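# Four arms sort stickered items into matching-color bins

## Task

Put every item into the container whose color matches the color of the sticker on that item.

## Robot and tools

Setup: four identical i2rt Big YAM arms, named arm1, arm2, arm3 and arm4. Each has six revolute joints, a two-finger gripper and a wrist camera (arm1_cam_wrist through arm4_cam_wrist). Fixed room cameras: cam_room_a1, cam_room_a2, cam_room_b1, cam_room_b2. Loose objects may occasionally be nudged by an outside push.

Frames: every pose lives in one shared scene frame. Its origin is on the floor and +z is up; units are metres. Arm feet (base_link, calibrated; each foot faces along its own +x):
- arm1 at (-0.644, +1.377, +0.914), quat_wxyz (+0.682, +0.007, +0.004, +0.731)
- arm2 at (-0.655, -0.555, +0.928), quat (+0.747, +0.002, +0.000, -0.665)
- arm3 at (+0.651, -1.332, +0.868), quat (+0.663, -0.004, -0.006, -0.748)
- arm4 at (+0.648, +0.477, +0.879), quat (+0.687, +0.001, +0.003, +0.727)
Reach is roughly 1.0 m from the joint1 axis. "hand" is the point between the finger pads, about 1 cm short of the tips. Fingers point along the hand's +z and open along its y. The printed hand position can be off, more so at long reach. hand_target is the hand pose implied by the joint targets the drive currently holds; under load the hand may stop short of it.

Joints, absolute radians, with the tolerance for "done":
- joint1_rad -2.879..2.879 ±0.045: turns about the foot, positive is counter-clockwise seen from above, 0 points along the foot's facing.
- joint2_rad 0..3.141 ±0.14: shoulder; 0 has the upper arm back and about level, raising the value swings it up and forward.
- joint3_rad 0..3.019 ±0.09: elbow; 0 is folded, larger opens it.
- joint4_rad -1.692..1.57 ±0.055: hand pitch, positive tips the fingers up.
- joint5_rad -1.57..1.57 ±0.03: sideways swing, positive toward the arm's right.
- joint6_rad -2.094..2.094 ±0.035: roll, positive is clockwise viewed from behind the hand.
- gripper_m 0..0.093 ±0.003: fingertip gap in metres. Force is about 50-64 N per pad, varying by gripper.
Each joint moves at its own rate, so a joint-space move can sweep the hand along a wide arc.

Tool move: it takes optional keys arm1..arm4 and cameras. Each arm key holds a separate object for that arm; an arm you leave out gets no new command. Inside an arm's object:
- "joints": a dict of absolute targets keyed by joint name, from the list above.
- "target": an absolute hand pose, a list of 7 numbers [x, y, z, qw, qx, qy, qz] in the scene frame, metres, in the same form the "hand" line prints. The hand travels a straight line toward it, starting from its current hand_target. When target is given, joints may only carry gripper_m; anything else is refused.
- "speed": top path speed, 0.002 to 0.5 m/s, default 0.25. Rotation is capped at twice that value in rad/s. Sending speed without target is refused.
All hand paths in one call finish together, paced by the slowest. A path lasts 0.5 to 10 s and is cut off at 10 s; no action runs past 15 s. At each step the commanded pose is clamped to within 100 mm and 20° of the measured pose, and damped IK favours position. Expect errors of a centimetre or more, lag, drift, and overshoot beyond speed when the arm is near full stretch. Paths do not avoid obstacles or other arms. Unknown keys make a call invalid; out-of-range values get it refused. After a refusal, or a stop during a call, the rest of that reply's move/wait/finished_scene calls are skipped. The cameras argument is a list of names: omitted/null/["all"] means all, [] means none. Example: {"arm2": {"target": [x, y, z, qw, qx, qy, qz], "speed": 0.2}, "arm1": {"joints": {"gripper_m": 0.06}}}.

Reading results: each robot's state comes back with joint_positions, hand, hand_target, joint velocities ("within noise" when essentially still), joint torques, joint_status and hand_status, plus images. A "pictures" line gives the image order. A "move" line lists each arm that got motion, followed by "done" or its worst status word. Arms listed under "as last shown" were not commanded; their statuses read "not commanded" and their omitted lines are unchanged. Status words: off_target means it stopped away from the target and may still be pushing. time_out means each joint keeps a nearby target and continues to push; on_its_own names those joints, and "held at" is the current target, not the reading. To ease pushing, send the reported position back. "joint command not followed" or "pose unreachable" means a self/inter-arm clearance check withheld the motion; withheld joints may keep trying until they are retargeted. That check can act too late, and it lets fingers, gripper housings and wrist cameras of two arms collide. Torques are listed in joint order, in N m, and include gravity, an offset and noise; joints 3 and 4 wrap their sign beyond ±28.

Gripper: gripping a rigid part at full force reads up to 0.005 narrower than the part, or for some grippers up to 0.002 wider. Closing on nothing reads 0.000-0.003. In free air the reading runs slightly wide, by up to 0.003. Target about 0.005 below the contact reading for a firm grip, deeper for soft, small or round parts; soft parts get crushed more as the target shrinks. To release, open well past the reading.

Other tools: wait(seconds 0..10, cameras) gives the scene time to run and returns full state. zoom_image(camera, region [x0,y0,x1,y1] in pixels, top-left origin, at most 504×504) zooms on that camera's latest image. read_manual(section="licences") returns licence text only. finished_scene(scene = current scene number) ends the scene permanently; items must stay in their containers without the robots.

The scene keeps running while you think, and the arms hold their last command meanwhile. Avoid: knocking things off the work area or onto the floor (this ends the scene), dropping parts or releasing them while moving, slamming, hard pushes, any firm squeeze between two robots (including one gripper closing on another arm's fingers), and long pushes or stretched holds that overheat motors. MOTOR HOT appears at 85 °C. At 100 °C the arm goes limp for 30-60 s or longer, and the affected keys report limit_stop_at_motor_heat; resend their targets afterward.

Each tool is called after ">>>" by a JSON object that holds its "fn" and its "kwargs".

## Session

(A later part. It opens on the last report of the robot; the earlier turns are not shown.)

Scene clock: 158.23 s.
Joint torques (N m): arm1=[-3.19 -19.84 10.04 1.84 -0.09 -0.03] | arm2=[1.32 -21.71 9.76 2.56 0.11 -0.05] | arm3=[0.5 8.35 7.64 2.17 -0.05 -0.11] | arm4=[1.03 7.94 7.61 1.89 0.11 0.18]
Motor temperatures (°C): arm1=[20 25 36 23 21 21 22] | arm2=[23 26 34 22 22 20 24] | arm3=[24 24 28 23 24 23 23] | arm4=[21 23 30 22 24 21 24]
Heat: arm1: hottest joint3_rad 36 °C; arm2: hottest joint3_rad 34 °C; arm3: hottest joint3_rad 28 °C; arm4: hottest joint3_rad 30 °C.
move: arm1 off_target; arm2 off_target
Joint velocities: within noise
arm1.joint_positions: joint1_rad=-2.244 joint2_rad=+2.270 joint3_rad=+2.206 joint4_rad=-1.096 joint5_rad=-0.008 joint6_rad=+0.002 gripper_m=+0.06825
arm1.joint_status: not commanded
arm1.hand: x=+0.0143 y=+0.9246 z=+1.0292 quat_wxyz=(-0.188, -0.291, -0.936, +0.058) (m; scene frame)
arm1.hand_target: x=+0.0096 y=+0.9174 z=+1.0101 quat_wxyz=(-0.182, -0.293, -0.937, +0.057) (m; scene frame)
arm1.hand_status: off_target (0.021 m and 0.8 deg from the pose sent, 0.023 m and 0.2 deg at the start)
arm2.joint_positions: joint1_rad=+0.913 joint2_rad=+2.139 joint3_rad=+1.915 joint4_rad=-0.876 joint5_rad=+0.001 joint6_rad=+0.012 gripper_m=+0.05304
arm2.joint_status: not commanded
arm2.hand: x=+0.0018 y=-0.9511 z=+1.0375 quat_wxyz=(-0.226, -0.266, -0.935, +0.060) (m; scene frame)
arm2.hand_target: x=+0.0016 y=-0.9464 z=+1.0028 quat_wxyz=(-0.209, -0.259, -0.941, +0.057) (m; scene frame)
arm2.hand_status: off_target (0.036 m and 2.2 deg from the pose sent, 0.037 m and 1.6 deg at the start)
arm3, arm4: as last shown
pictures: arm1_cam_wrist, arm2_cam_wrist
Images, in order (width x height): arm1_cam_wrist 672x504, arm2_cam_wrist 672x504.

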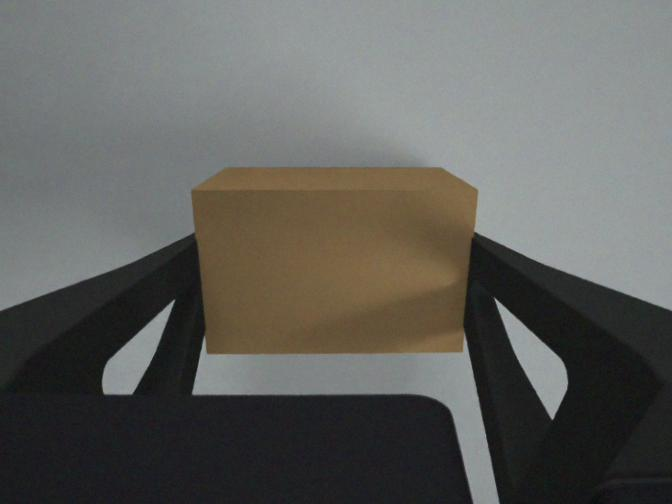

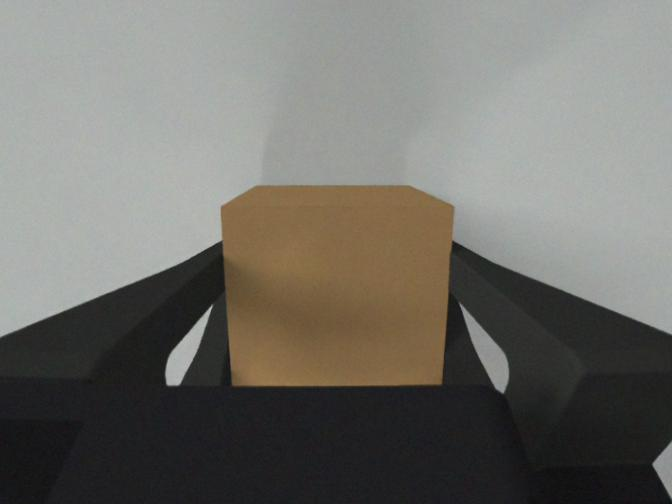

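>>> {"fn": "move", "kwargs": {"arm1": {"joints": {"gripper_m": 0.09}}, "arm2": {"joints": {"gripper_m": 0.085}}, "cameras": ["arm1_cam_wrist", "arm2_cam_wrist"]}}

>>> {"fn": "move", "kwargs": {"arm1": {"target": [-0.275, 1.12, 1.10, 0.1821, 0.2934, 0.9367, -0.0570], "speed": 0.3}, "arm2": {"target": [-0.27, -0.785, 1.10, 0.2087, 0.2589, 0.9413, -0.0574], "speed": 0.3}, "arm3": {"joints": {"joint1_rad": -1.987, "joint2_rad": 1.258, "joint3_rad": 1.06, "joint4_rad": -0.936, "joint5_rad": 0, "joint6_rad": 0, "gripper_m": 0.093}}, "arm4": {"joints": {"joint1_rad": 0.905, "joint2_rad": 1.264, "joint3_rad": 1.045, "joint4_rad": -0.905, "joint5_rad": 0, "joint6_rad": 0, "gripper_m": 0.093}}, "cameras": ["arm1_cam_wrist", "arm2_cam_wrist"]}}

>>> {"fn": "move", "kwargs": {"arm3": {"target": [0.034, -1.005, 1.067, 0.0574, -0.9413, 0.2588, 0.2087], "speed": 0.25}, "arm4": {"target": [0.057, 0.920, 1.048, 0.0649, -0.9313, 0.2930, 0.2064], "speed": 0.25}, "cameras": ["arm3_cam_wrist", "arm4_cam_wrist"]}}

Scene clock: 175.73 s.
Joint torques (N m): arm1=[-2.78 -20.84 11.4 1.66 -0.04 -0.03] | arm2=[1.26 -21.77 10.03 2.37 0.11 -0.06] | arm3=[0.44 8.29 7.58 2.15 -0.06 -0.11] | arm4=[1.03 8.06 7.69 1.72 0.12 0.14]
Motor temperatures (°C): arm1=[20 27 34 23 21 21 22] | arm2=[23 27 34 22 22 20 24] | arm3=[24 24 28 23 24 23 23] | arm4=[21 23 30 22 24 21 24]
Heat: arm1: hottest joint3_rad 34 °C; arm2: hottest joint3_rad 34 °C; arm3: hottest joint3_rad 28 °C; arm4: hottest joint3_rad 30 °C.
move: arm1 done; arm2 done
Joint velocities: within noise
arm1.joint_positions: joint1_rad=-2.244 joint2_rad=+2.273 joint3_rad=+2.190 joint4_rad=-1.091 joint5_rad=-0.008 joint6_rad=+0.002 gripper_m=+0.08996
arm1.joint_status: all done
arm1.hand: x=+0.0116 y=+0.9264 z=+1.0200 quat_wxyz=(-0.182, -0.292, -0.937, +0.056) (m; scene frame)
arm1.hand_target: x=+0.0096 y=+0.9174 z=+1.0103 quat_wxyz=(-0.182, -0.293, -0.937, +0.057) (m; scene frame)
arm1.hand_status: not commanded
arm2.joint_positions: joint1_rad=+0.913 joint2_rad=+2.139 joint3_rad=+1.911 joint4_rad=-0.872 joint5_rad=+0.001 joint6_rad=+0.012 gripper_m=+0.08494
arm2.joint_status: all done
arm2.hand: x=+0.0015 y=-0.9509 z=+1.0359 quat_wxyz=(-0.226, -0.266, -0.935, +0.060) (m; scene frame)
arm2.hand_target: x=+0.0016 y=-0.9464 z=+1.0025 quat_wxyz=(-0.208, -0.259, -0.941, +0.057) (m; scene frame)
arm2.hand_status: not commanded
arm3, arm4: as last shown
pictures: arm1_cam_wrist, arm2_cam_wrist
Images, in order (width x height): arm1_cam_wrist 672x504, arm2_cam_wrist 672x504.

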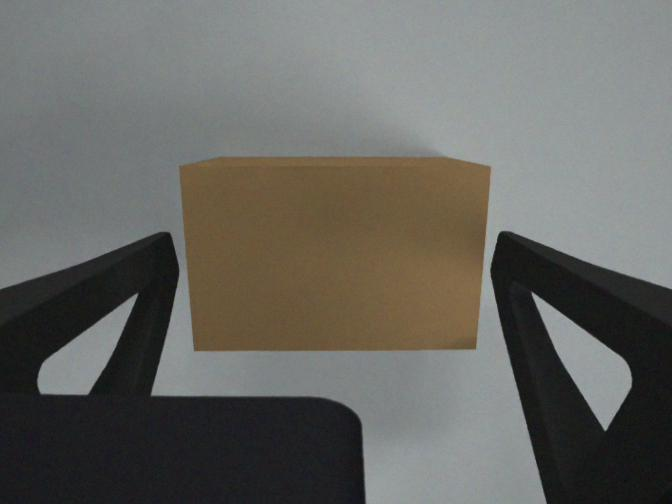

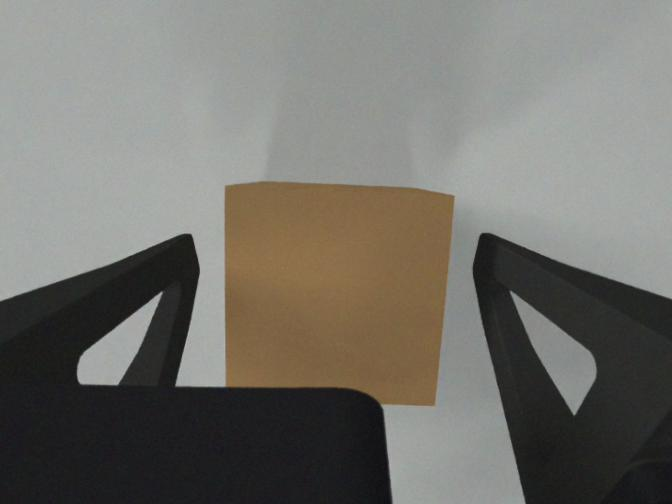

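Scene clock: 177.60 s.
Joint torques (N m): arm1=[-2.61 -7.3 11.41 0.77 0 -0.06] | arm2=[1.26 -10.58 10.03 1.1 0.09 0.02] | arm3=[0.73 -10.58 11.12 0.53 -0.03 -0.1] | arm4=[1.32 -10.17 10.24 0.35 0.13 0.15]
Motor temperatures (°C): arm1=[20 27 34 23 21 21 22] | arm2=[23 27 34 22 22 20 24] | arm3=[24 24 28 23 24 23 23] | arm4=[21 23 30 22 24 21 24]
Heat: arm1: hottest joint3_rad 34 °C; arm2: hottest joint3_rad 34 °C; arm3: hottest joint3_rad 28 °C; arm4: hottest joint3_rad 30 °C.
move: arm1 done; arm2 off_target; arm3 done; arm4 done
Joint velocities: within noise
arm1.joint_positions: joint1_rad=-2.250 joint2_rad=+1.283 joint3_rad=+1.036 joint4_rad=-0.916 joint5_rad=-0.009 joint6_rad=+0.003 gripper_m=+0.08997
arm1.joint_status: not commanded
arm1.hand: x=-0.2737 y=+1.1211 z=+1.1012 quat_wxyz=(-0.187, -0.295, -0.935, +0.057) (m; scene frame)
arm1.hand_target: x=-0.2750 y=+1.1200 z=+1.0999 quat_wxyz=(-0.182, -0.293, -0.937, +0.057) (m; scene frame)
arm1.hand_status: done (0.002 m and 0.6 deg from the pose sent, 0.355 m and 0.2 deg at the start)
arm2.joint_positions: joint1_rad=+0.914 joint2_rad=+1.280 joint3_rad=+0.985 joint4_rad=-0.807 joint5_rad=+0.002 joint6_rad=+0.006 gripper_m=+0.08494
arm2.joint_status: not commanded
arm2.hand: x=-0.2655 y=-0.7905 z=+1.1105 quat_wxyz=(-0.224, -0.263, -0.936, +0.061) (m; scene frame)
arm2.hand_target: x=-0.2700 y=-0.7850 z=+1.1002 quat_wxyz=(-0.209, -0.259, -0.941, +0.057) (m; scene frame)
arm2.hand_status: off_target (0.013 m and 2.0 deg from the pose sent, 0.325 m and 2.2 deg at the start)
arm3.joint_positions: joint1_rad=-1.977 joint2_rad=+1.258 joint3_rad=+1.038 joint4_rad=-0.929 joint5_rad=+0.001 joint6_rad=+0.006 gripper_m=+0.09306
arm3.joint_status: all done
arm3.hand: x=+0.2678 y=-1.1053 z=+1.0681 quat_wxyz=(+0.048, -0.944, +0.259, +0.200) (m; scene frame)
arm3.hand_target: x=+0.2656 y=-1.0989 z=+1.0777 quat_wxyz=(+0.051, -0.942, +0.260, +0.207) (m; scene frame)
arm3.hand_status: not commanded
arm4.joint_positions: joint1_rad=+0.902 joint2_rad=+1.258 joint3_rad=+1.027 joint4_rad=-0.894 joint5_rad=-0.001 joint6_rad=-0.012 gripper_m=+0.09312
arm4.joint_status: all done
arm4.hand: x=+0.2824 y=+0.7354 z=+1.0824 quat_wxyz=(-0.065, +0.931, -0.288, -0.212) (m; scene frame)
arm4.hand_target: x=+0.2790 y=+0.7367 z=+1.0872 quat_wxyz=(-0.064, +0.930, -0.293, -0.213) (m; scene frame)
arm4.hand_status: not commanded
pictures: arm1_cam_wrist, arm2_cam_wrist
Images, in order (width x height): arm1_cam_wrist 672x504, arm2_cam_wrist 672x504.

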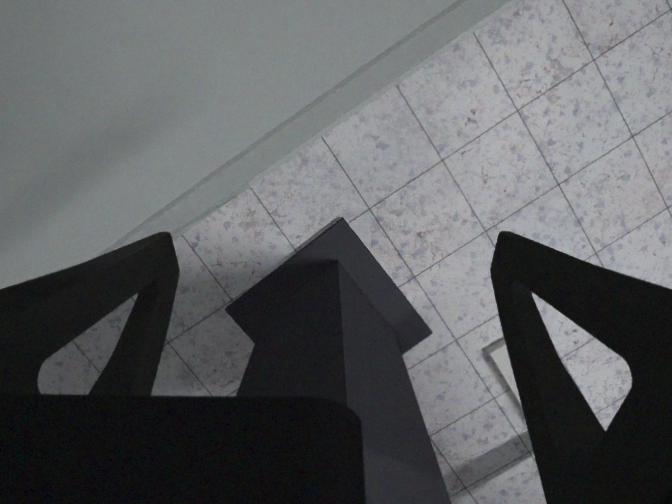

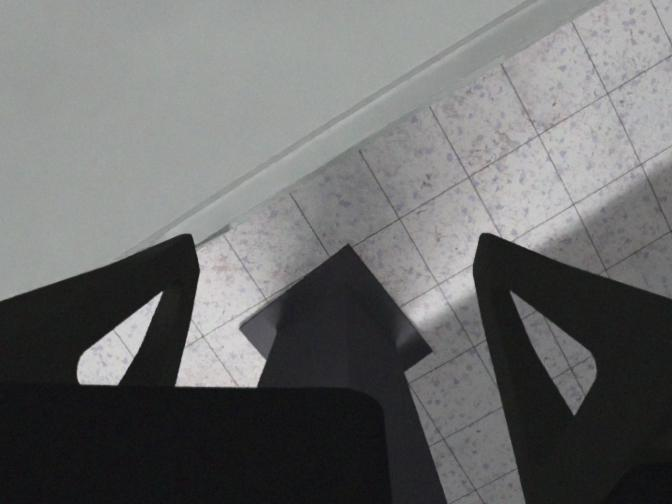

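Scene clock: 179.53 s.
Joint torques (N m): arm1=[-1.96 -6.83 11.33 0.75 0.01 -0.08] | arm2=[1.26 -10.64 10.06 1.13 0.09 0.01] | arm3=[2.37 -21.19 13.98 0.4 0.14 0.03] | arm4=[0.56 -22.89 12.7 0.27 -0.06 -0.09]
Motor temperatures (°C): arm1=[20 27 35 23 21 21 22] | arm2=[23 27 34 22 22 20 24] | arm3=[24 24 28 23 24 23 23] | arm4=[21 23 31 22 24 21 24]
Heat: arm1: hottest joint3_rad 35 °C; arm2: hottest joint3_rad 34 °C; arm3: hottest joint3_rad 28 °C; arm4: hottest joint3_rad 31 °C.
move: arm3 off_target; arm4 off_target
Joint velocities: within noise
arm1, arm2: as last shown
arm3.joint_positions: joint1_rad=-1.937 joint2_rad=+1.895 joint3_rad=+1.745 joint4_rad=-1.015 joint5_rad=+0.034 joint6_rad=+0.044 gripper_m=+0.09306
arm3.joint_status: not commanded
arm3.hand: x=+0.0514 y=-1.0047 z=+1.0470 quat_wxyz=(+0.054, -0.945, +0.262, +0.190) (m; scene frame)
arm3.hand_target: x=+0.0350 y=-1.0057 z=+1.0670 quat_wxyz=(+0.057, -0.941, +0.259, +0.209) (m; scene frame)
arm3.hand_status: off_target (0.027 m and 2.2 deg from the pose sent, 0.254 m and 1.5 deg at the start)
arm4.joint_positions: joint1_rad=+0.878 joint2_rad=+2.026 joint3_rad=+1.868 joint4_rad=-1.003 joint5_rad=-0.005 joint6_rad=-0.019 gripper_m=+0.09312
arm4.joint_status: not commanded
arm4.hand: x=+0.0654 y=+0.9079 z=+1.0357 quat_wxyz=(-0.061, +0.933, -0.297, -0.195) (m; scene frame)
arm4.hand_target: x=+0.0579 y=+0.9196 z=+1.0480 quat_wxyz=(-0.065, +0.931, -0.293, -0.207) (m; scene frame)
arm4.hand_status: off_target (0.019 m and 1.4 deg from the pose sent, 0.293 m and 0.9 deg at the start)
pictures: arm3_cam_wrist, arm4_cam_wrist
Images, in order (width x height): arm3_cam_wrist 672x504, arm4_cam_wrist 672x504.

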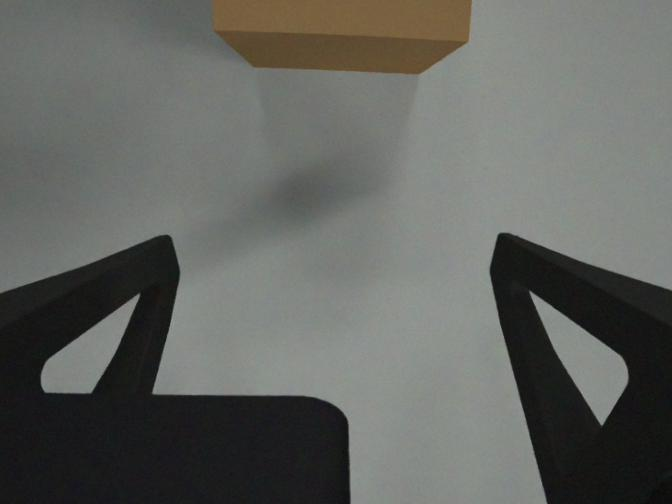

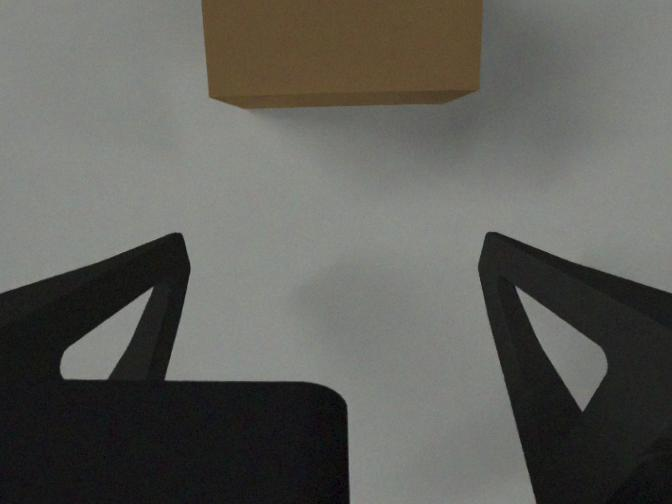

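>>> {"fn": "move", "kwargs": {"arm3": {"target": [-0.022, -0.970, 1.060, 0.0574, -0.9413, 0.2588, 0.2087], "speed": 0.15}, "arm4": {"target": [0.005, 0.957, 1.046, 0.0649, -0.9313, 0.2930, 0.2064], "speed": 0.15}, "arm1": {"joints": {"joint2_rad": 0.6, "joint3_rad": 0.9, "joint4_rad": -1.2}}, "arm2": {"joints": {"joint2_rad": 0.6, "joint3_rad": 0.9, "joint4_rad": -1.2}}, "cameras": ["arm3_cam_wrist", "arm4_cam_wrist"]}}

Scene clock: 197.77 s.
Joint torques (N m): arm1=[-2.2 1.96 13.29 1.07 0.02 -0.08] | arm2=[1.14 -1.38 11.58 1.48 0.09 0.01] | arm3=[1.73 -24.47 14.19 0.47 0.02 -0.05] | arm4=[0.56 -25.29 12.92 0.12 -0.05 -0.06]
Motor temperatures (°C): arm1=[20 26 36 23 21 21 22] | arm2=[23 27 33 22 22 20 23] | arm3=[24 24 32 23 24 23 23] | arm4=[21 23 37 22 24 21 24]
Heat: arm1: hottest joint3_rad 36 °C; arm2: hottest joint3_rad 33 °C; arm3: hottest joint3_rad 32 °C; arm4: hottest joint3_rad 37 °C.
move: arm1 done; arm2 done; arm3 off_target; arm4 off_target
Joint velocities: within noise
arm1.joint_positions: joint1_rad=-2.250 joint2_rad=+0.597 joint3_rad=+0.879 joint4_rad=-1.191 joint5_rad=-0.009 joint6_rad=+0.003 gripper_m=+0.08997
arm1.joint_status: all done
arm1.hand: x=-0.4213 y=+1.2255 z=+1.2223 quat_wxyz=(-0.304, -0.284, -0.904, +0.094) (m; scene frame)
arm1.hand_target: x=-0.4213 y=+1.2243 z=+1.2310 quat_wxyz=(-0.308, -0.282, -0.904, +0.097) (m; scene frame)
arm1.hand_status: not commanded
arm2.joint_positions: joint1_rad=+0.914 joint2_rad=+0.599 joint3_rad=+0.898 joint4_rad=-1.186 joint5_rad=+0.002 joint6_rad=+0.006 gripper_m=+0.08494
arm2.joint_status: all done
arm2.hand: x=-0.4265 y=-0.6946 z=+1.2498 quat_wxyz=(-0.323, -0.255, -0.907, +0.088) (m; scene frame)
arm2.hand_target: x=-0.4279 y=-0.6924 z=+1.2488 quat_wxyz=(-0.318, -0.251, -0.910, +0.087) (m; scene frame)
arm2.hand_status: not commanded
arm3.joint_positions: joint1_rad=-1.937 joint2_rad=+2.098 joint3_rad=+2.048 joint4_rad=-1.116 joint5_rad=+0.034 joint6_rad=+0.045 gripper_m=+0.09306
arm3.joint_status: not commanded
arm3.hand: x=-0.0085 y=-0.9730 z=+1.0404 quat_wxyz=(+0.054, -0.945, +0.262, +0.190) (m; scene frame)
arm3.hand_target: x=-0.0210 y=-0.9707 z=+1.0601 quat_wxyz=(+0.057, -0.941, +0.259, +0.209) (m; scene frame)
arm3.hand_status: off_target (0.024 m and 2.2 deg from the pose sent, 0.082 m and 2.2 deg at the start)
arm4.joint_positions: joint1_rad=+0.878 joint2_rad=+2.238 joint3_rad=+2.235 joint4_rad=-1.148 joint5_rad=-0.005 joint6_rad=-0.019 gripper_m=+0.09312
arm4.joint_status: not commanded
arm4.hand: x=+0.0115 y=+0.9477 z=+1.0407 quat_wxyz=(-0.062, +0.932, -0.297, -0.200) (m; scene frame)
arm4.hand_target: x=+0.0056 y=+0.9567 z=+1.0461 quat_wxyz=(-0.065, +0.931, -0.293, -0.207) (m; scene frame)
arm4.hand_status: off_target (0.013 m and 0.9 deg from the pose sent, 0.078 m and 1.4 deg at the start)
pictures: arm3_cam_wrist, arm4_cam_wrist
Images, in order (width x height): arm3_cam_wrist 672x504, arm4_cam_wrist 672x504.

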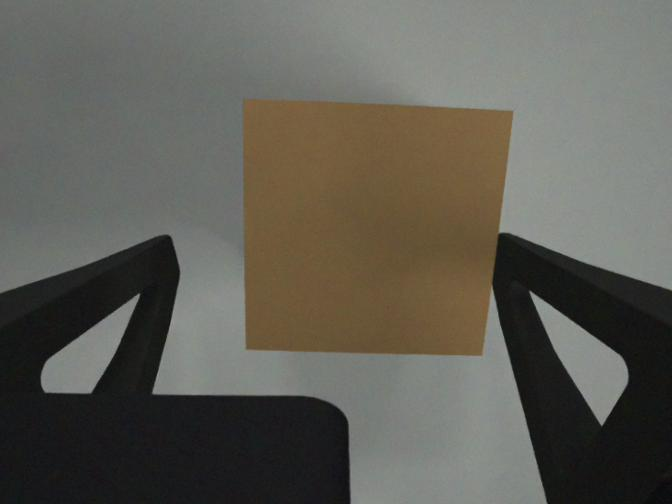

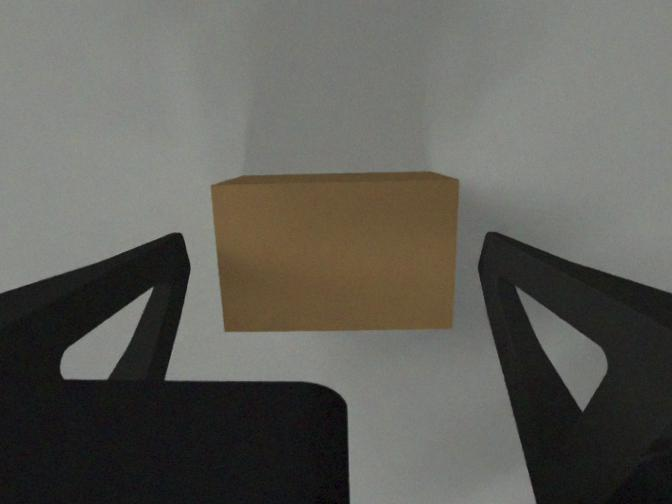

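>>> {"fn": "move", "kwargs": {"arm3": {"joints": {"gripper_m": 0.03}}, "arm4": {"joints": {"gripper_m": 0.04}}, "cameras": ["arm3_cam_wrist", "arm4_cam_wrist"]}}

>>> {"fn": "move", "kwargs": {"arm3": {"target": [-0.015, -0.970, 1.095, 0.0574, -0.9413, 0.2588, 0.2087], "speed": 0.15}, "arm4": {"target": [0.010, 0.955, 1.085, 0.0649, -0.9313, 0.2930, 0.2064], "speed": 0.15}, "cameras": []}}

>>> {"fn": "move", "kwargs": {"arm3": {"target": [0.264, -1.10, 1.11, 0.0574, -0.9413, 0.2588, 0.2087], "speed": 0.3}, "arm4": {"target": [0.28, 0.735, 1.11, 0.0649, -0.9313, 0.2930, 0.2064], "speed": 0.3}, "cameras": ["arm3_cam_wrist", "arm4_cam_wrist"]}}

>>> {"fn": "move", "kwargs": {"arm3": {"joints": {"joint2_rad": 0.6, "joint3_rad": 1.0, "joint4_rad": -1.3, "joint5_rad": 0, "joint6_rad": 0}}, "arm4": {"joints": {"joint2_rad": 0.6, "joint3_rad": 1.0, "joint4_rad": -1.3, "joint5_rad": 0, "joint6_rad": 0}}, "cameras": []}}

>>> {"fn": "move", "kwargs": {"arm3": {"joints": {"joint1_rad": 1.009, "joint2_rad": 0.6, "joint3_rad": 1.0, "joint4_rad": -1.3, "joint5_rad": 0, "joint6_rad": 0}}, "arm4": {"joints": {"joint1_rad": -1.176, "joint2_rad": 0.6, "joint3_rad": 1.0, "joint4_rad": -1.3, "joint5_rad": 0, "joint6_rad": 0}}, "cameras": []}}

>>> {"fn": "move", "kwargs": {"arm3": {"target": [1.1395, -1.7286, 0.90, 0.2039, 0.3265, 0.9201, -0.0724], "speed": 0.35}, "arm4": {"target": [1.120, 0.706, 0.90, 0.2109, -0.2185, 0.9515, 0.0484], "speed": 0.35}, "cameras": ["arm3_cam_wrist", "arm4_cam_wrist", "cam_room_a1", "cam_room_a2"]}}

Scene clock: 227.20 s.
Joint torques (N m): arm1=[-2.43 1.73 13.12 1.07 0.03 0] | arm2=[1.2 -1.38 11.6 1.51 0.08 0.02] | arm3=[1.9 -24.29 14.17 0.47 0 -0.06] | arm4=[0.21 -25.47 12.89 0.18 -0.04 -0.1]
Motor temperatures (°C): arm1=[20 25 38 23 21 21 22] | arm2=[23 26 34 22 22 20 23] | arm3=[24 27 35 23 24 23 23] | arm4=[21 28 41 22 24 21 24]
Heat: arm1: hottest joint3_rad 38 °C; arm2: hottest joint3_rad 34 °C; arm3: hottest joint3_rad 35 °C; arm4: hottest joint3_rad 41 °C.
move: arm3 off_target; arm4 off_target
Joint velocities: within noise
arm1, arm2: as last shown
arm3.joint_positions: joint1_rad=-1.937 joint2_rad=+2.098 joint3_rad=+2.048 joint4_rad=-1.116 joint5_rad=+0.035 joint6_rad=+0.045 gripper_m=+0.05298
arm3.joint_status: gripper_m off_target (ended at +0.05301, target +0.03000)
arm3.hand: x=-0.0085 y=-0.9729 z=+1.0406 quat_wxyz=(+0.054, -0.945, +0.262, +0.190) (m; scene frame)
arm3.hand_target: x=-0.0210 y=-0.9707 z=+1.0601 quat_wxyz=(+0.057, -0.941, +0.259, +0.209) (m; scene frame)
arm3.hand_status: not commanded
arm4.joint_positions: joint1_rad=+0.878 joint2_rad=+2.238 joint3_rad=+2.235 joint4_rad=-1.149 joint5_rad=-0.005 joint6_rad=-0.020 gripper_m=+0.06823
arm4.joint_status: gripper_m off_target (ended at +0.06826, target +0.04000)
arm4.hand: x=+0.0116 y=+0.9476 z=+1.0406 quat_wxyz=(-0.062, +0.932, -0.297, -0.199) (m; scene frame)
arm4.hand_target: x=+0.0057 y=+0.9567 z=+1.0461 quat_wxyz=(-0.065, +0.931, -0.293, -0.207) (m; scene frame)
arm4.hand_status: not commanded
pictures: arm3_cam_wrist, arm4_cam_wrist
Images, in order (width x height): arm3_cam_wrist 672x504, arm4_cam_wrist 672x504.

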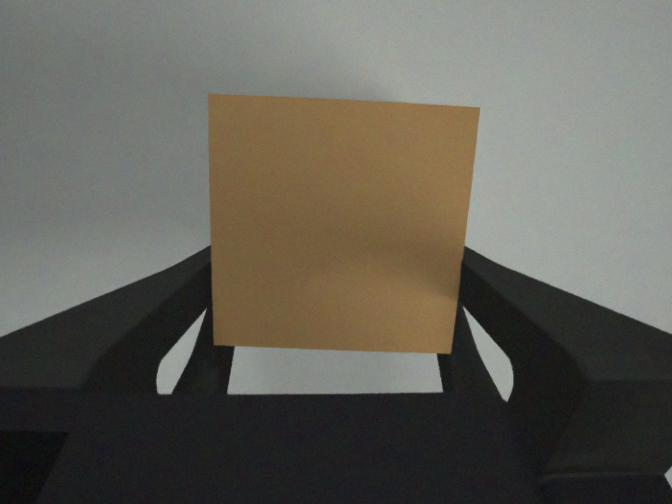

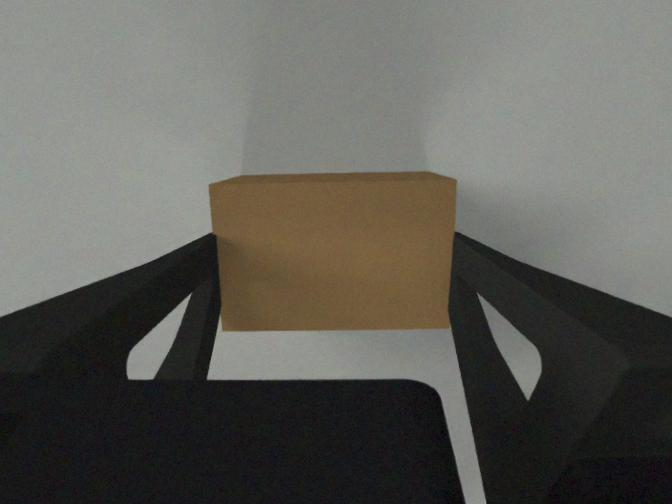

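Scene clock: 228.30 s.
Joint torques (N m): arm1=[-2.08 1.61 13.24 1.01 0.05 -0.07] | arm2=[1.14 -1.32 11.63 1.48 0.09 0.02] | arm3=[1.55 -25.99 14.39 0.44 -0.05 -0.08] | arm4=[0.03 -26.29 12.79 0.23 -0.09 -0.09]
Motor temperatures (°C): arm1=[20 25 38 23 21 21 22] | arm2=[23 26 34 22 22 20 23] | arm3=[24 27 35 23 24 23 23] | arm4=[21 28 41 22 24 21 25]
Heat: arm1: hottest joint3_rad 38 °C; arm2: hottest joint3_rad 34 °C; arm3: hottest joint3_rad 35 °C; arm4: hottest joint3_rad 41 °C.
move: arm3 off_target; arm4 off_target
Joint velocities: within noise
arm1, arm2: as last shown
arm3.joint_positions: joint1_rad=-1.937 joint2_rad=+2.098 joint3_rad=+2.103 joint4_rad=-1.196 joint5_rad=+0.034 joint6_rad=+0.045 gripper_m=+0.05298
arm3.joint_status: not commanded
arm3.hand: x=-0.0041 y=-0.9751 z=+1.0593 quat_wxyz=(+0.052, -0.947, +0.262, +0.178) (m; scene frame)
arm3.hand_target: x=-0.0134 y=-0.9710 z=+1.0950 quat_wxyz=(+0.058, -0.941, +0.259, +0.209) (m; scene frame)
arm3.hand_status: off_target (0.038 m and 3.6 deg from the pose sent, 0.055 m and 2.2 deg at the start)
arm4.joint_positions: joint1_rad=+0.878 joint2_rad=+2.238 joint3_rad=+2.319 joint4_rad=-1.244 joint5_rad=-0.005 joint6_rad=-0.020 gripper_m=+0.06823
arm4.joint_status: not commanded
arm4.hand: x=+0.0148 y=+0.9454 z=+1.0717 quat_wxyz=(-0.060, +0.933, -0.297, -0.194) (m; scene frame)
arm4.hand_target: x=+0.0108 y=+0.9546 z=+1.0851 quat_wxyz=(-0.065, +0.931, -0.293, -0.207) (m; scene frame)
arm4.hand_status: off_target (0.017 m and 1.6 deg from the pose sent, 0.045 m and 1.0 deg at the start)
pictures: none
No camera images: "cameras" was empty.

Scene clock: 230.13 s.
Joint torques (N m): arm1=[-2.26 1.67 13.22 0.98 0 -0.05] | arm2=[1.26 -1.32 11.6 1.48 0.08 0.02] | arm3=[0.44 -10.23 9.26 0.84 -0.07 -0.13] | arm4=[1.32 -9.88 9.42 0.61 0.21 0.19]
Motor temperatures (°C): arm1=[20 25 38 23 21 21 22] | arm2=[23 26 34 22 22 20 23] | arm3=[24 27 35 23 24 23 23] | arm4=[21 28 41 22 24 21 25]
Heat: arm1: hottest joint3_rad 38 °C; arm2: hottest joint3_rad 34 °C; arm3: hottest joint3_rad 35 °C; arm4: hottest joint3_rad 41 °C.
move: arm3 done; arm4 done
Joint velocities: within noise
arm1, arm2: as last shown
arm3.joint_positions: joint1_rad=-1.963 joint2_rad=+1.237 joint3_rad=+1.132 joint4_rad=-1.014 joint5_rad=+0.017 joint6_rad=+0.012 gripper_m=+0.05299
arm3.joint_status: not commanded
arm3.hand: x=+0.2610 y=-1.1050 z=+1.1135 quat_wxyz=(+0.057, -0.941, +0.256, +0.213) (m; scene frame)
arm3.hand_target: x=+0.2640 y=-1.1000 z=+1.1100 quat_wxyz=(+0.057, -0.941, +0.259, +0.209) (m; scene frame)
arm3.hand_status: done (0.007 m and 0.6 deg from the pose sent, 0.300 m and 3.6 deg at the start)
arm4.joint_positions: joint1_rad=+0.903 joint2_rad=+1.249 joint3_rad=+1.094 joint4_rad=-0.978 joint5_rad=+0.004 joint6_rad=-0.011 gripper_m=+0.06823
arm4.joint_status: not commanded
arm4.hand: x=+0.2827 y=+0.7363 z=+1.1098 quat_wxyz=(-0.066, +0.932, -0.289, -0.208) (m; scene frame)
arm4.hand_target: x=+0.2800 y=+0.7350 z=+1.1100 quat_wxyz=(-0.065, +0.931, -0.293, -0.206) (m; scene frame)
arm4.hand_status: done (0.003 m and 0.5 deg from the pose sent, 0.341 m and 1.6 deg at the start)
pictures: arm3_cam_wrist, arm4_cam_wrist
Images, in order (width x height): arm3_cam_wrist 672x504, arm4_cam_wrist 672x504.

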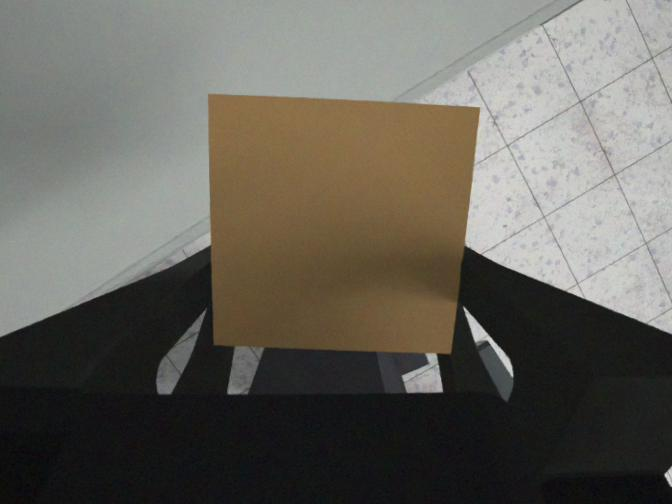

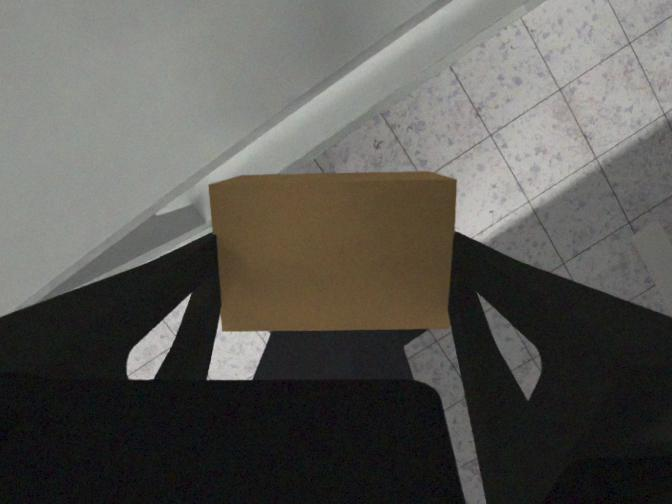

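Scene clock: 231.60 s.
Joint torques (N m): arm1=[-2.02 1.67 13.29 1.03 0.01 -0.1] | arm2=[1.32 -1.32 11.56 1.48 0.09 0.01] | arm3=[0.38 0.32 10.47 1.06 -0.08 -0.11] | arm4=[1.2 0.67 10.4 0.7 -0.04 0.18]
Motor temperatures (°C): arm1=[20 25 38 23 21 21 22] | arm2=[23 26 34 22 22 20 23] | arm3=[24 27 35 23 24 23 23] | arm4=[21 28 41 22 24 21 25]
Heat: arm1: hottest joint3_rad 38 °C; arm2: hottest joint3_rad 34 °C; arm3: hottest joint3_rad 35 °C; arm4: hottest joint3_rad 41 °C.
move: arm3 done; arm4 done
Joint velocities: within noise
arm1, arm2: as last shown
arm3.joint_positions: joint1_rad=-1.964 joint2_rad=+0.595 joint3_rad=+0.987 joint4_rad=-1.296 joint5_rad=+0.002 joint6_rad=+0.007 gripper_m=+0.05299
arm3.joint_status: all done
arm3.hand: x=+0.4322 y=-1.2025 z=+1.2170 quat_wxyz=(+0.077, -0.914, +0.246, +0.314) (m; scene frame)
arm3.hand_target: x=+0.4327 y=-1.1995 z=+1.2220 quat_wxyz=(+0.080, -0.912, +0.248, +0.316) (m; scene frame)
arm3.hand_status: not commanded
arm4.joint_positions: joint1_rad=+0.903 joint2_rad=+0.593 joint3_rad=+0.977 joint4_rad=-1.291 joint5_rad=+0.003 joint6_rad=-0.011 gripper_m=+0.06823
arm4.joint_status: all done
arm4.hand: x=+0.4442 y=+0.6236 z=+1.2276 quat_wxyz=(-0.099, +0.902, -0.281, -0.312) (m; scene frame)
arm4.hand_target: x=+0.4422 y=+0.6223 z=+1.2360 quat_wxyz=(-0.096, +0.901, -0.282, -0.316) (m; scene frame)
arm4.hand_status: not commanded
pictures: none
No camera images: "cameras" was empty.

Scene clock: 233.93 s.
Joint torques (N m): arm1=[-2.02 2.55 13.08 1.03 0.02 -0.07] | arm2=[1.14 -1.38 11.58 1.47 0.09 0.03] | arm3=[1.96 0.15 10.41 1.11 0.12 -0.1] | arm4=[0.15 0.56 10.45 0.64 0.01 0.12]
Motor temperatures (°C): arm1=[20 25 38 23 21 21 22] | arm2=[23 26 34 22 22 20 23] | arm3=[24 27 35 23 24 23 23] | arm4=[21 28 41 22 24 21 25]
Heat: arm1: hottest joint3_rad 38 °C; arm2: hottest joint3_rad 34 °C; arm3: hottest joint3_rad 35 °C; arm4: hottest joint3_rad 41 °C.
move: arm3 done; arm4 done
Joint velocities: within noise
arm1, arm2: as last shown
arm3.joint_positions: joint1_rad=+0.999 joint2_rad=+0.599 joint3_rad=+0.987 joint4_rad=-1.296 joint5_rad=-0.002 joint6_rad=+0.005 gripper_m=+0.05311
arm3.joint_status: all done
arm3.hand: x=+0.8445 y=-1.4880 z=+1.2204 quat_wxyz=(-0.309, -0.321, -0.888, +0.114) (m; scene frame)
arm3.hand_target: x=+0.8460 y=-1.4862 z=+1.2265 quat_wxyz=(-0.313, -0.314, -0.889, +0.116) (m; scene frame)
arm3.hand_status: not commanded
arm4.joint_positions: joint1_rad=-1.173 joint2_rad=+0.594 joint3_rad=+0.977 joint4_rad=-1.291 joint5_rad=+0.002 joint6_rad=-0.011 gripper_m=+0.06826
arm4.joint_status: all done
arm4.hand: x=+0.8759 y=+0.5881 z=+1.2255 quat_wxyz=(-0.315, +0.218, -0.921, -0.070) (m; scene frame)
arm4.hand_target: x=+0.8767 y=+0.5881 z=+1.2343 quat_wxyz=(-0.318, +0.212, -0.921, -0.073) (m; scene frame)
arm4.hand_status: not commanded
pictures: none
No camera images: "cameras" was empty.

Scene clock: 236.13 s.
Joint torques (N m): arm1=[-1.96 2.26 13.2 1.01 0.01 -0.04] | arm2=[1.32 -1.38 11.62 1.5 0.09 0.02] | arm3=[1.73 -20.72 11.43 0.95 -0.07 -0.1] | arm4=[0.73 -15.5 9.52 1.18 0 0.12]
Motor temperatures (°C): arm1=[20 24 38 23 21 21 22] | arm2=[23 25 34 22 22 20 23] | arm3=[24 27 34 23 24 23 24] | arm4=[21 27 41 22 24 21 25]
Heat: arm1: hottest joint3_rad 38 °C; arm2: hottest joint3_rad 34 °C; arm3: hottest joint3_rad 34 °C; arm4: hottest joint3_rad 41 °C.
move: arm3 off_target; arm4 off_target
Joint velocities: within noise
arm1, arm2: as last shown
arm3.joint_positions: joint1_rad=+0.999 joint2_rad=+1.918 joint3_rad=+1.263 joint4_rad=-0.552 joint5_rad=-0.008 joint6_rad=+0.005 gripper_m=+0.05311
arm3.joint_status: not commanded
arm3.hand: x=+1.1169 y=-1.7174 z=+0.8745 quat_wxyz=(-0.174, -0.335, -0.924, +0.063) (m; scene frame)
arm3.hand_target: x=+1.1383 y=-1.7276 z=+0.9007 quat_wxyz=(-0.204, -0.326, -0.920, +0.072) (m; scene frame)
arm3.hand_status: off_target (0.036 m and 3.7 deg from the pose sent, 0.498 m and 13.5 deg at the start)
arm4.joint_positions: joint1_rad=-1.173 joint2_rad=+1.679 joint3_rad=+0.919 joint4_rad=-0.423 joint5_rad=+0.002 joint6_rad=-0.011 gripper_m=+0.06826
arm4.joint_status: not commanded
arm4.hand: x=+1.0975 y=+0.6959 z=+0.8848 quat_wxyz=(-0.185, +0.226, -0.955, -0.040) (m; scene frame)
arm4.hand_target: x=+1.1190 y=+0.7054 z=+0.9007 quat_wxyz=(-0.211, +0.219, -0.952, -0.049) (m; scene frame)
arm4.hand_status: off_target (0.029 m and 3.2 deg from the pose sent, 0.424 m and 12.7 deg at the start)
pictures: arm3_cam_wrist, arm4_cam_wrist, cam_room_a1, cam_room_a2
Images, in order (width x height): arm3_cam_wrist 672x504, arm4_cam_wrist 672x504, cam_room_a1 672x504, cam_room_a2 672x504.

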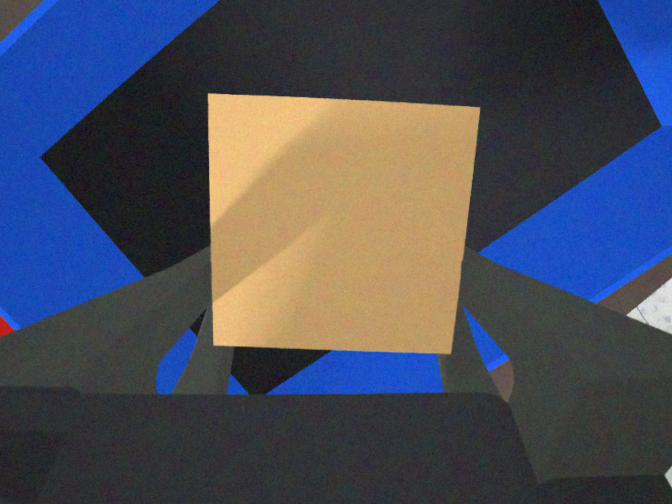

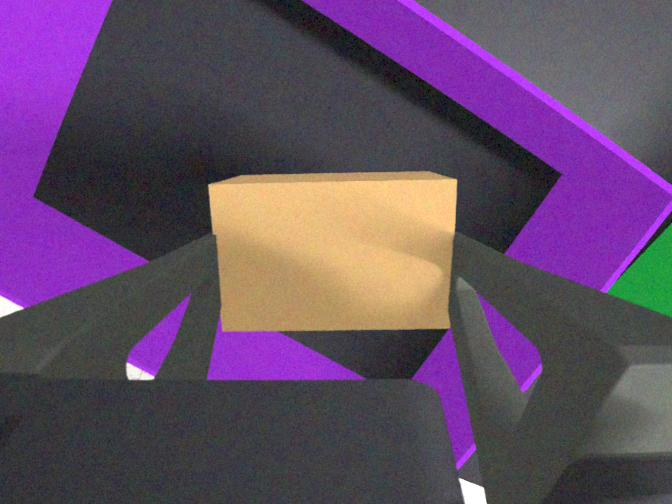

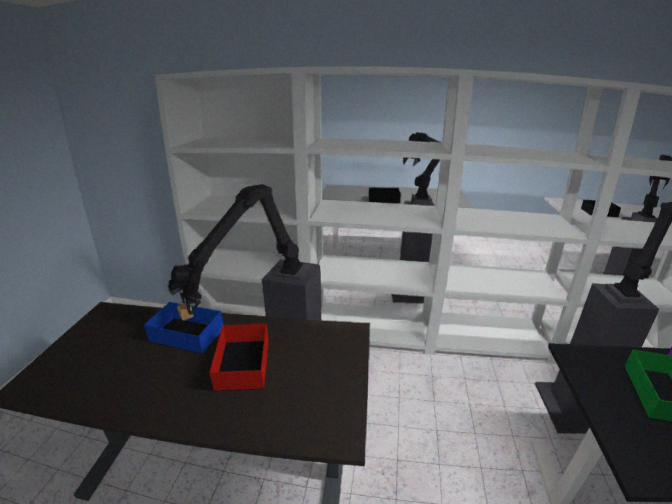

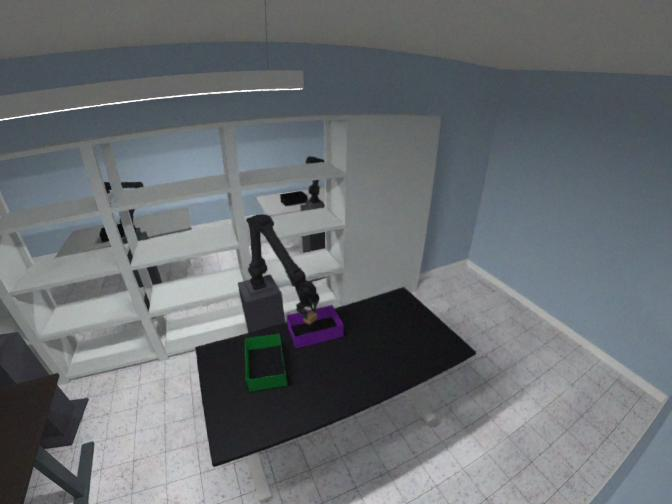

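>>> {"fn": "move", "kwargs": {"arm3": {"target": [1.1395, -1.7286, 0.80, 0.2039, 0.3265, 0.9201, -0.0724], "speed": 0.2}, "arm4": {"target": [1.120, 0.706, 0.805, 0.2109, -0.2185, 0.9515, 0.0484], "speed": 0.2}, "cameras": ["arm3_cam_wrist", "arm4_cam_wrist"]}}

>>> {"fn": "move", "kwargs": {"arm3": {"target": [1.1395, -1.7286, 0.768, 0.2039, 0.3265, 0.9201, -0.0724], "speed": 0.1}, "arm4": {"target": [1.120, 0.706, 0.770, 0.2109, -0.2185, 0.9515, 0.0484], "speed": 0.1}, "cameras": ["arm3_cam_wrist", "arm4_cam_wrist"]}}

>>> {"fn": "move", "kwargs": {"arm3": {"target": [1.1395, -1.7286, 0.744, 0.2039, 0.3265, 0.9201, -0.0724], "speed": 0.1}, "arm4": {"target": [1.120, 0.706, 0.747, 0.2109, -0.2185, 0.9515, 0.0484], "speed": 0.1}, "cameras": ["arm3_cam_wrist", "arm4_cam_wrist"]}}

Scene clock: 261.03 s.
Joint torques (N m): arm1=[-2.43 2.02 13.04 1.02 0.04 -0.04] | arm2=[1.08 -1.44 11.58 1.46 0.09 0.03] | arm3=[1.61 -21.48 6.89 1.44 -0.04 -0.07] | arm4=[0.73 -17.03 5.68 1.33 -0.02 0.15]
Motor temperatures (°C): arm1=[20 24 39 23 21 21 21] | arm2=[23 25 35 22 22 20 23] | arm3=[24 26 34 23 24 23 24] | arm4=[21 26 37 22 24 21 26]
Heat: arm1: hottest joint3_rad 39 °C; arm2: hottest joint3_rad 35 °C; arm3: hottest joint3_rad 34 °C; arm4: hottest joint3_rad 37 °C.
move: arm3 off_target; arm4 done
Joint velocities: within noise
arm1, arm2: as last shown
arm3.joint_positions: joint1_rad=+0.999 joint2_rad=+2.085 joint3_rad=+1.260 joint4_rad=-0.344 joint5_rad=-0.008 joint6_rad=+0.005 gripper_m=+0.05311
arm3.joint_status: not commanded
arm3.hand: x=+1.1305 y=-1.7297 z=+0.7936 quat_wxyz=(-0.192, -0.333, -0.920, +0.070) (m; scene frame)
arm3.hand_target: x=+1.1394 y=-1.7286 z=+0.8001 quat_wxyz=(-0.204, -0.326, -0.920, +0.072) (m; scene frame)
arm3.hand_status: off_target (0.011 m and 1.6 deg from the pose sent, 0.079 m and 3.7 deg at the start)
arm4.joint_positions: joint1_rad=-1.173 joint2_rad=+1.889 joint3_rad=+0.910 joint4_rad=-0.168 joint5_rad=+0.002 joint6_rad=-0.011 gripper_m=+0.06826
arm4.joint_status: not commanded
arm4.hand: x=+1.1141 y=+0.7039 z=+0.8038 quat_wxyz=(-0.202, +0.225, -0.952, -0.044) (m; scene frame)
arm4.hand_target: x=+1.1199 y=+0.7059 z=+0.8051 quat_wxyz=(-0.211, +0.219, -0.952, -0.048) (m; scene frame)
arm4.hand_status: done (0.006 m and 1.3 deg from the pose sent, 0.084 m and 3.2 deg at the start)
pictures: arm3_cam_wrist, arm4_cam_wrist
Images, in order (width x height): arm3_cam_wrist 672x504, arm4_cam_wrist 672x504.

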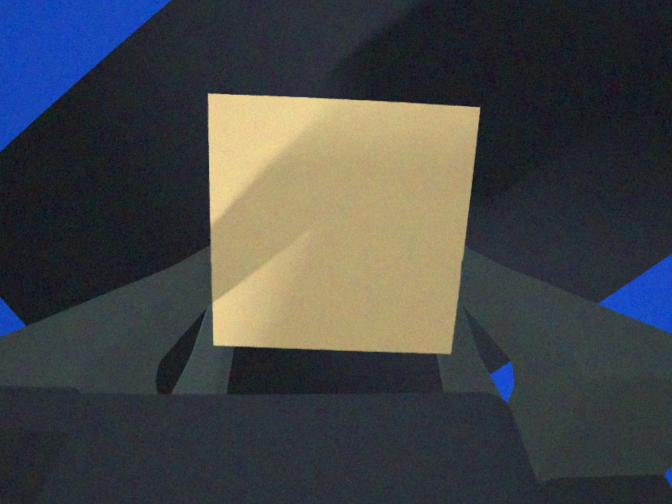

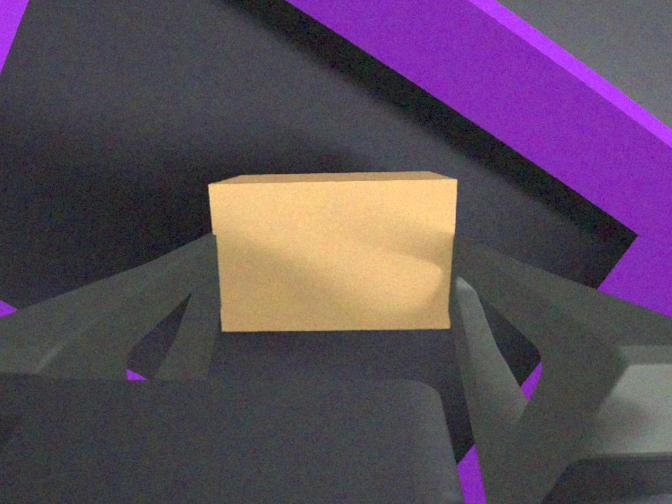

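Scene clock: 262.17 s.
Joint torques (N m): arm1=[-1.67 1.96 13.3 1.26 0.01 -0.04] | arm2=[1.26 -1.38 11.62 1.47 0.08 0.02] | arm3=[1.85 -20.48 6.48 1.51 -0.04 -0.07] | arm4=[0.85 -16.15 4.94 1.21 -0.01 0.16]
Motor temperatures (°C): arm1=[20 24 39 23 21 21 21] | arm2=[23 25 35 22 22 20 23] | arm3=[24 26 34 23 24 23 24] | arm4=[21 26 37 22 24 21 26]
Heat: arm1: hottest joint3_rad 39 °C; arm2: hottest joint3_rad 35 °C; arm3: hottest joint3_rad 34 °C; arm4: hottest joint3_rad 37 °C.
move: arm3 done; arm4 done
Joint velocities: within noise
arm1.joint_positions: joint1_rad=-2.250 joint2_rad=+0.597 joint3_rad=+0.879 joint4_rad=-1.191 joint5_rad=-0.009 joint6_rad=+0.003 gripper_m=+0.08997
arm1.joint_status: not commanded
arm1.hand: x=-0.4213 y=+1.2255 z=+1.2223 quat_wxyz=(-0.304, -0.284, -0.904, +0.094) (m; scene frame)
arm1.hand_target: x=-0.4213 y=+1.2243 z=+1.2310 quat_wxyz=(-0.308, -0.282, -0.904, +0.097) (m; scene frame)
arm1.hand_status: not commanded
arm2.joint_positions: joint1_rad=+0.914 joint2_rad=+0.599 joint3_rad=+0.898 joint4_rad=-1.186 joint5_rad=+0.002 joint6_rad=+0.006 gripper_m=+0.08494
arm2.joint_status: not commanded
arm2.hand: x=-0.4265 y=-0.6946 z=+1.2498 quat_wxyz=(-0.323, -0.255, -0.907, +0.088) (m; scene frame)
arm2.hand_target: x=-0.4279 y=-0.6924 z=+1.2488 quat_wxyz=(-0.318, -0.251, -0.910, +0.087) (m; scene frame)
arm2.hand_status: not commanded
arm3.joint_positions: joint1_rad=+0.999 joint2_rad=+2.133 joint3_rad=+1.260 joint4_rad=-0.280 joint5_rad=-0.008 joint6_rad=+0.005 gripper_m=+0.05311
arm3.joint_status: not commanded
arm3.hand: x=+1.1332 y=-1.7323 z=+0.7704 quat_wxyz=(-0.199, -0.333, -0.919, +0.072) (m; scene frame)
arm3.hand_target: x=+1.1394 y=-1.7286 z=+0.7681 quat_wxyz=(-0.204, -0.326, -0.920, +0.072) (m; scene frame)
arm3.hand_status: done (0.008 m and 0.9 deg from the pose sent, 0.027 m and 1.6 deg at the start)
arm4.joint_positions: joint1_rad=-1.173 joint2_rad=+1.967 joint3_rad=+0.910 joint4_rad=-0.081 joint5_rad=+0.002 joint6_rad=-0.011 gripper_m=+0.06826
arm4.joint_status: not commanded
arm4.hand: x=+1.1163 y=+0.7050 z=+0.7737 quat_wxyz=(-0.207, +0.225, -0.951, -0.045) (m; scene frame)
arm4.hand_target: x=+1.1199 y=+0.7059 z=+0.7701 quat_wxyz=(-0.211, +0.219, -0.952, -0.048) (m; scene frame)
arm4.hand_status: done (0.005 m and 0.9 deg from the pose sent, 0.034 m and 1.3 deg at the start)
pictures: arm3_cam_wrist, arm4_cam_wrist
Images, in order (width x height): arm3_cam_wrist 672x504, arm4_cam_wrist 672x504.

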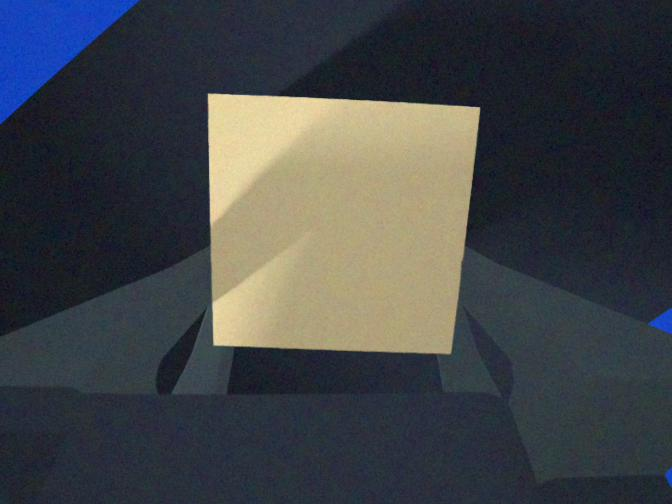

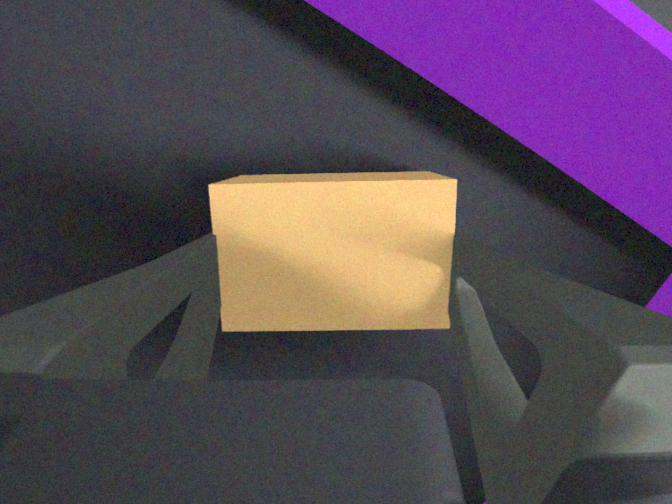

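Scene clock: 263.13 s.
Joint torques (N m): arm1=[-1.79 2.02 13 0.81 0.01 -0.03] | arm2=[1.14 -1.38 11.55 1.48 0.09 0.02] | arm3=[1.9 -17.61 6.48 1.55 -0.02 -0.07] | arm4=[0.56 -13.45 5.05 1.24 0.12 0.15]
Motor temperatures (°C): arm1=[20 24 39 23 21 21 21] | arm2=[23 25 35 22 22 20 23] | arm3=[24 26 34 23 24 23 24] | arm4=[21 26 37 22 24 21 26]
Heat: arm1: hottest joint3_rad 39 °C; arm2: hottest joint3_rad 35 °C; arm3: hottest joint3_rad 34 °C; arm4: hottest joint3_rad 37 °C.
move: arm3 off_target; arm4 off_target
Joint velocities: within noise
arm1, arm2: as last shown
arm3.joint_positions: joint1_rad=+0.999 joint2_rad=+2.149 joint3_rad=+1.260 joint4_rad=-0.234 joint5_rad=-0.008 joint6_rad=+0.005 gripper_m=+0.05311
arm3.joint_status: not commanded
arm3.hand: x=+1.1383 y=-1.7365 z=+0.7657 quat_wxyz=(-0.213, -0.331, -0.916, +0.077) (m; scene frame)
arm3.hand_target: x=+1.1387 y=-1.7282 z=+0.7446 quat_wxyz=(-0.204, -0.326, -0.920, +0.072) (m; scene frame)
arm3.hand_status: off_target (0.023 m and 1.4 deg from the pose sent, 0.027 m and 0.9 deg at the start)
arm4.joint_positions: joint1_rad=-1.173 joint2_rad=+1.992 joint3_rad=+0.910 joint4_rad=-0.027 joint5_rad=-0.001 joint6_rad=-0.009 gripper_m=+0.06826
arm4.joint_status: not commanded
arm4.hand: x=+1.1214 y=+0.7081 z=+0.7669 quat_wxyz=(-0.220, +0.224, -0.948, -0.050) (m; scene frame)
arm4.hand_target: x=+1.1192 y=+0.7056 z=+0.7478 quat_wxyz=(-0.211, +0.218, -0.952, -0.048) (m; scene frame)
arm4.hand_status: off_target (0.020 m and 1.3 deg from the pose sent, 0.027 m and 0.9 deg at the start)
pictures: arm3_cam_wrist, arm4_cam_wrist
Images, in order (width x height): arm3_cam_wrist 672x504, arm4_cam_wrist 672x504.

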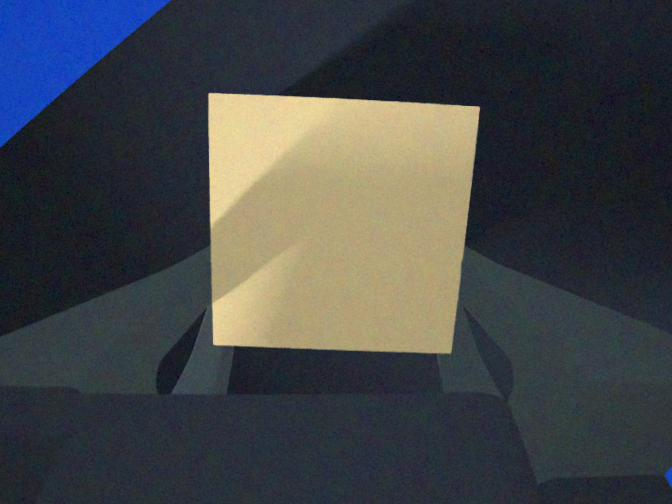

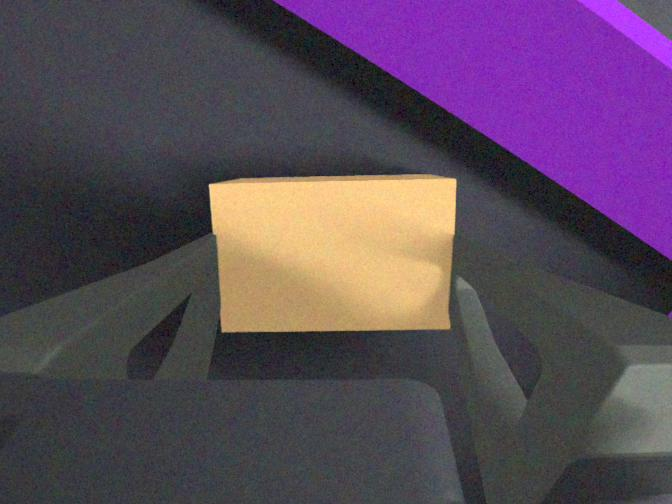

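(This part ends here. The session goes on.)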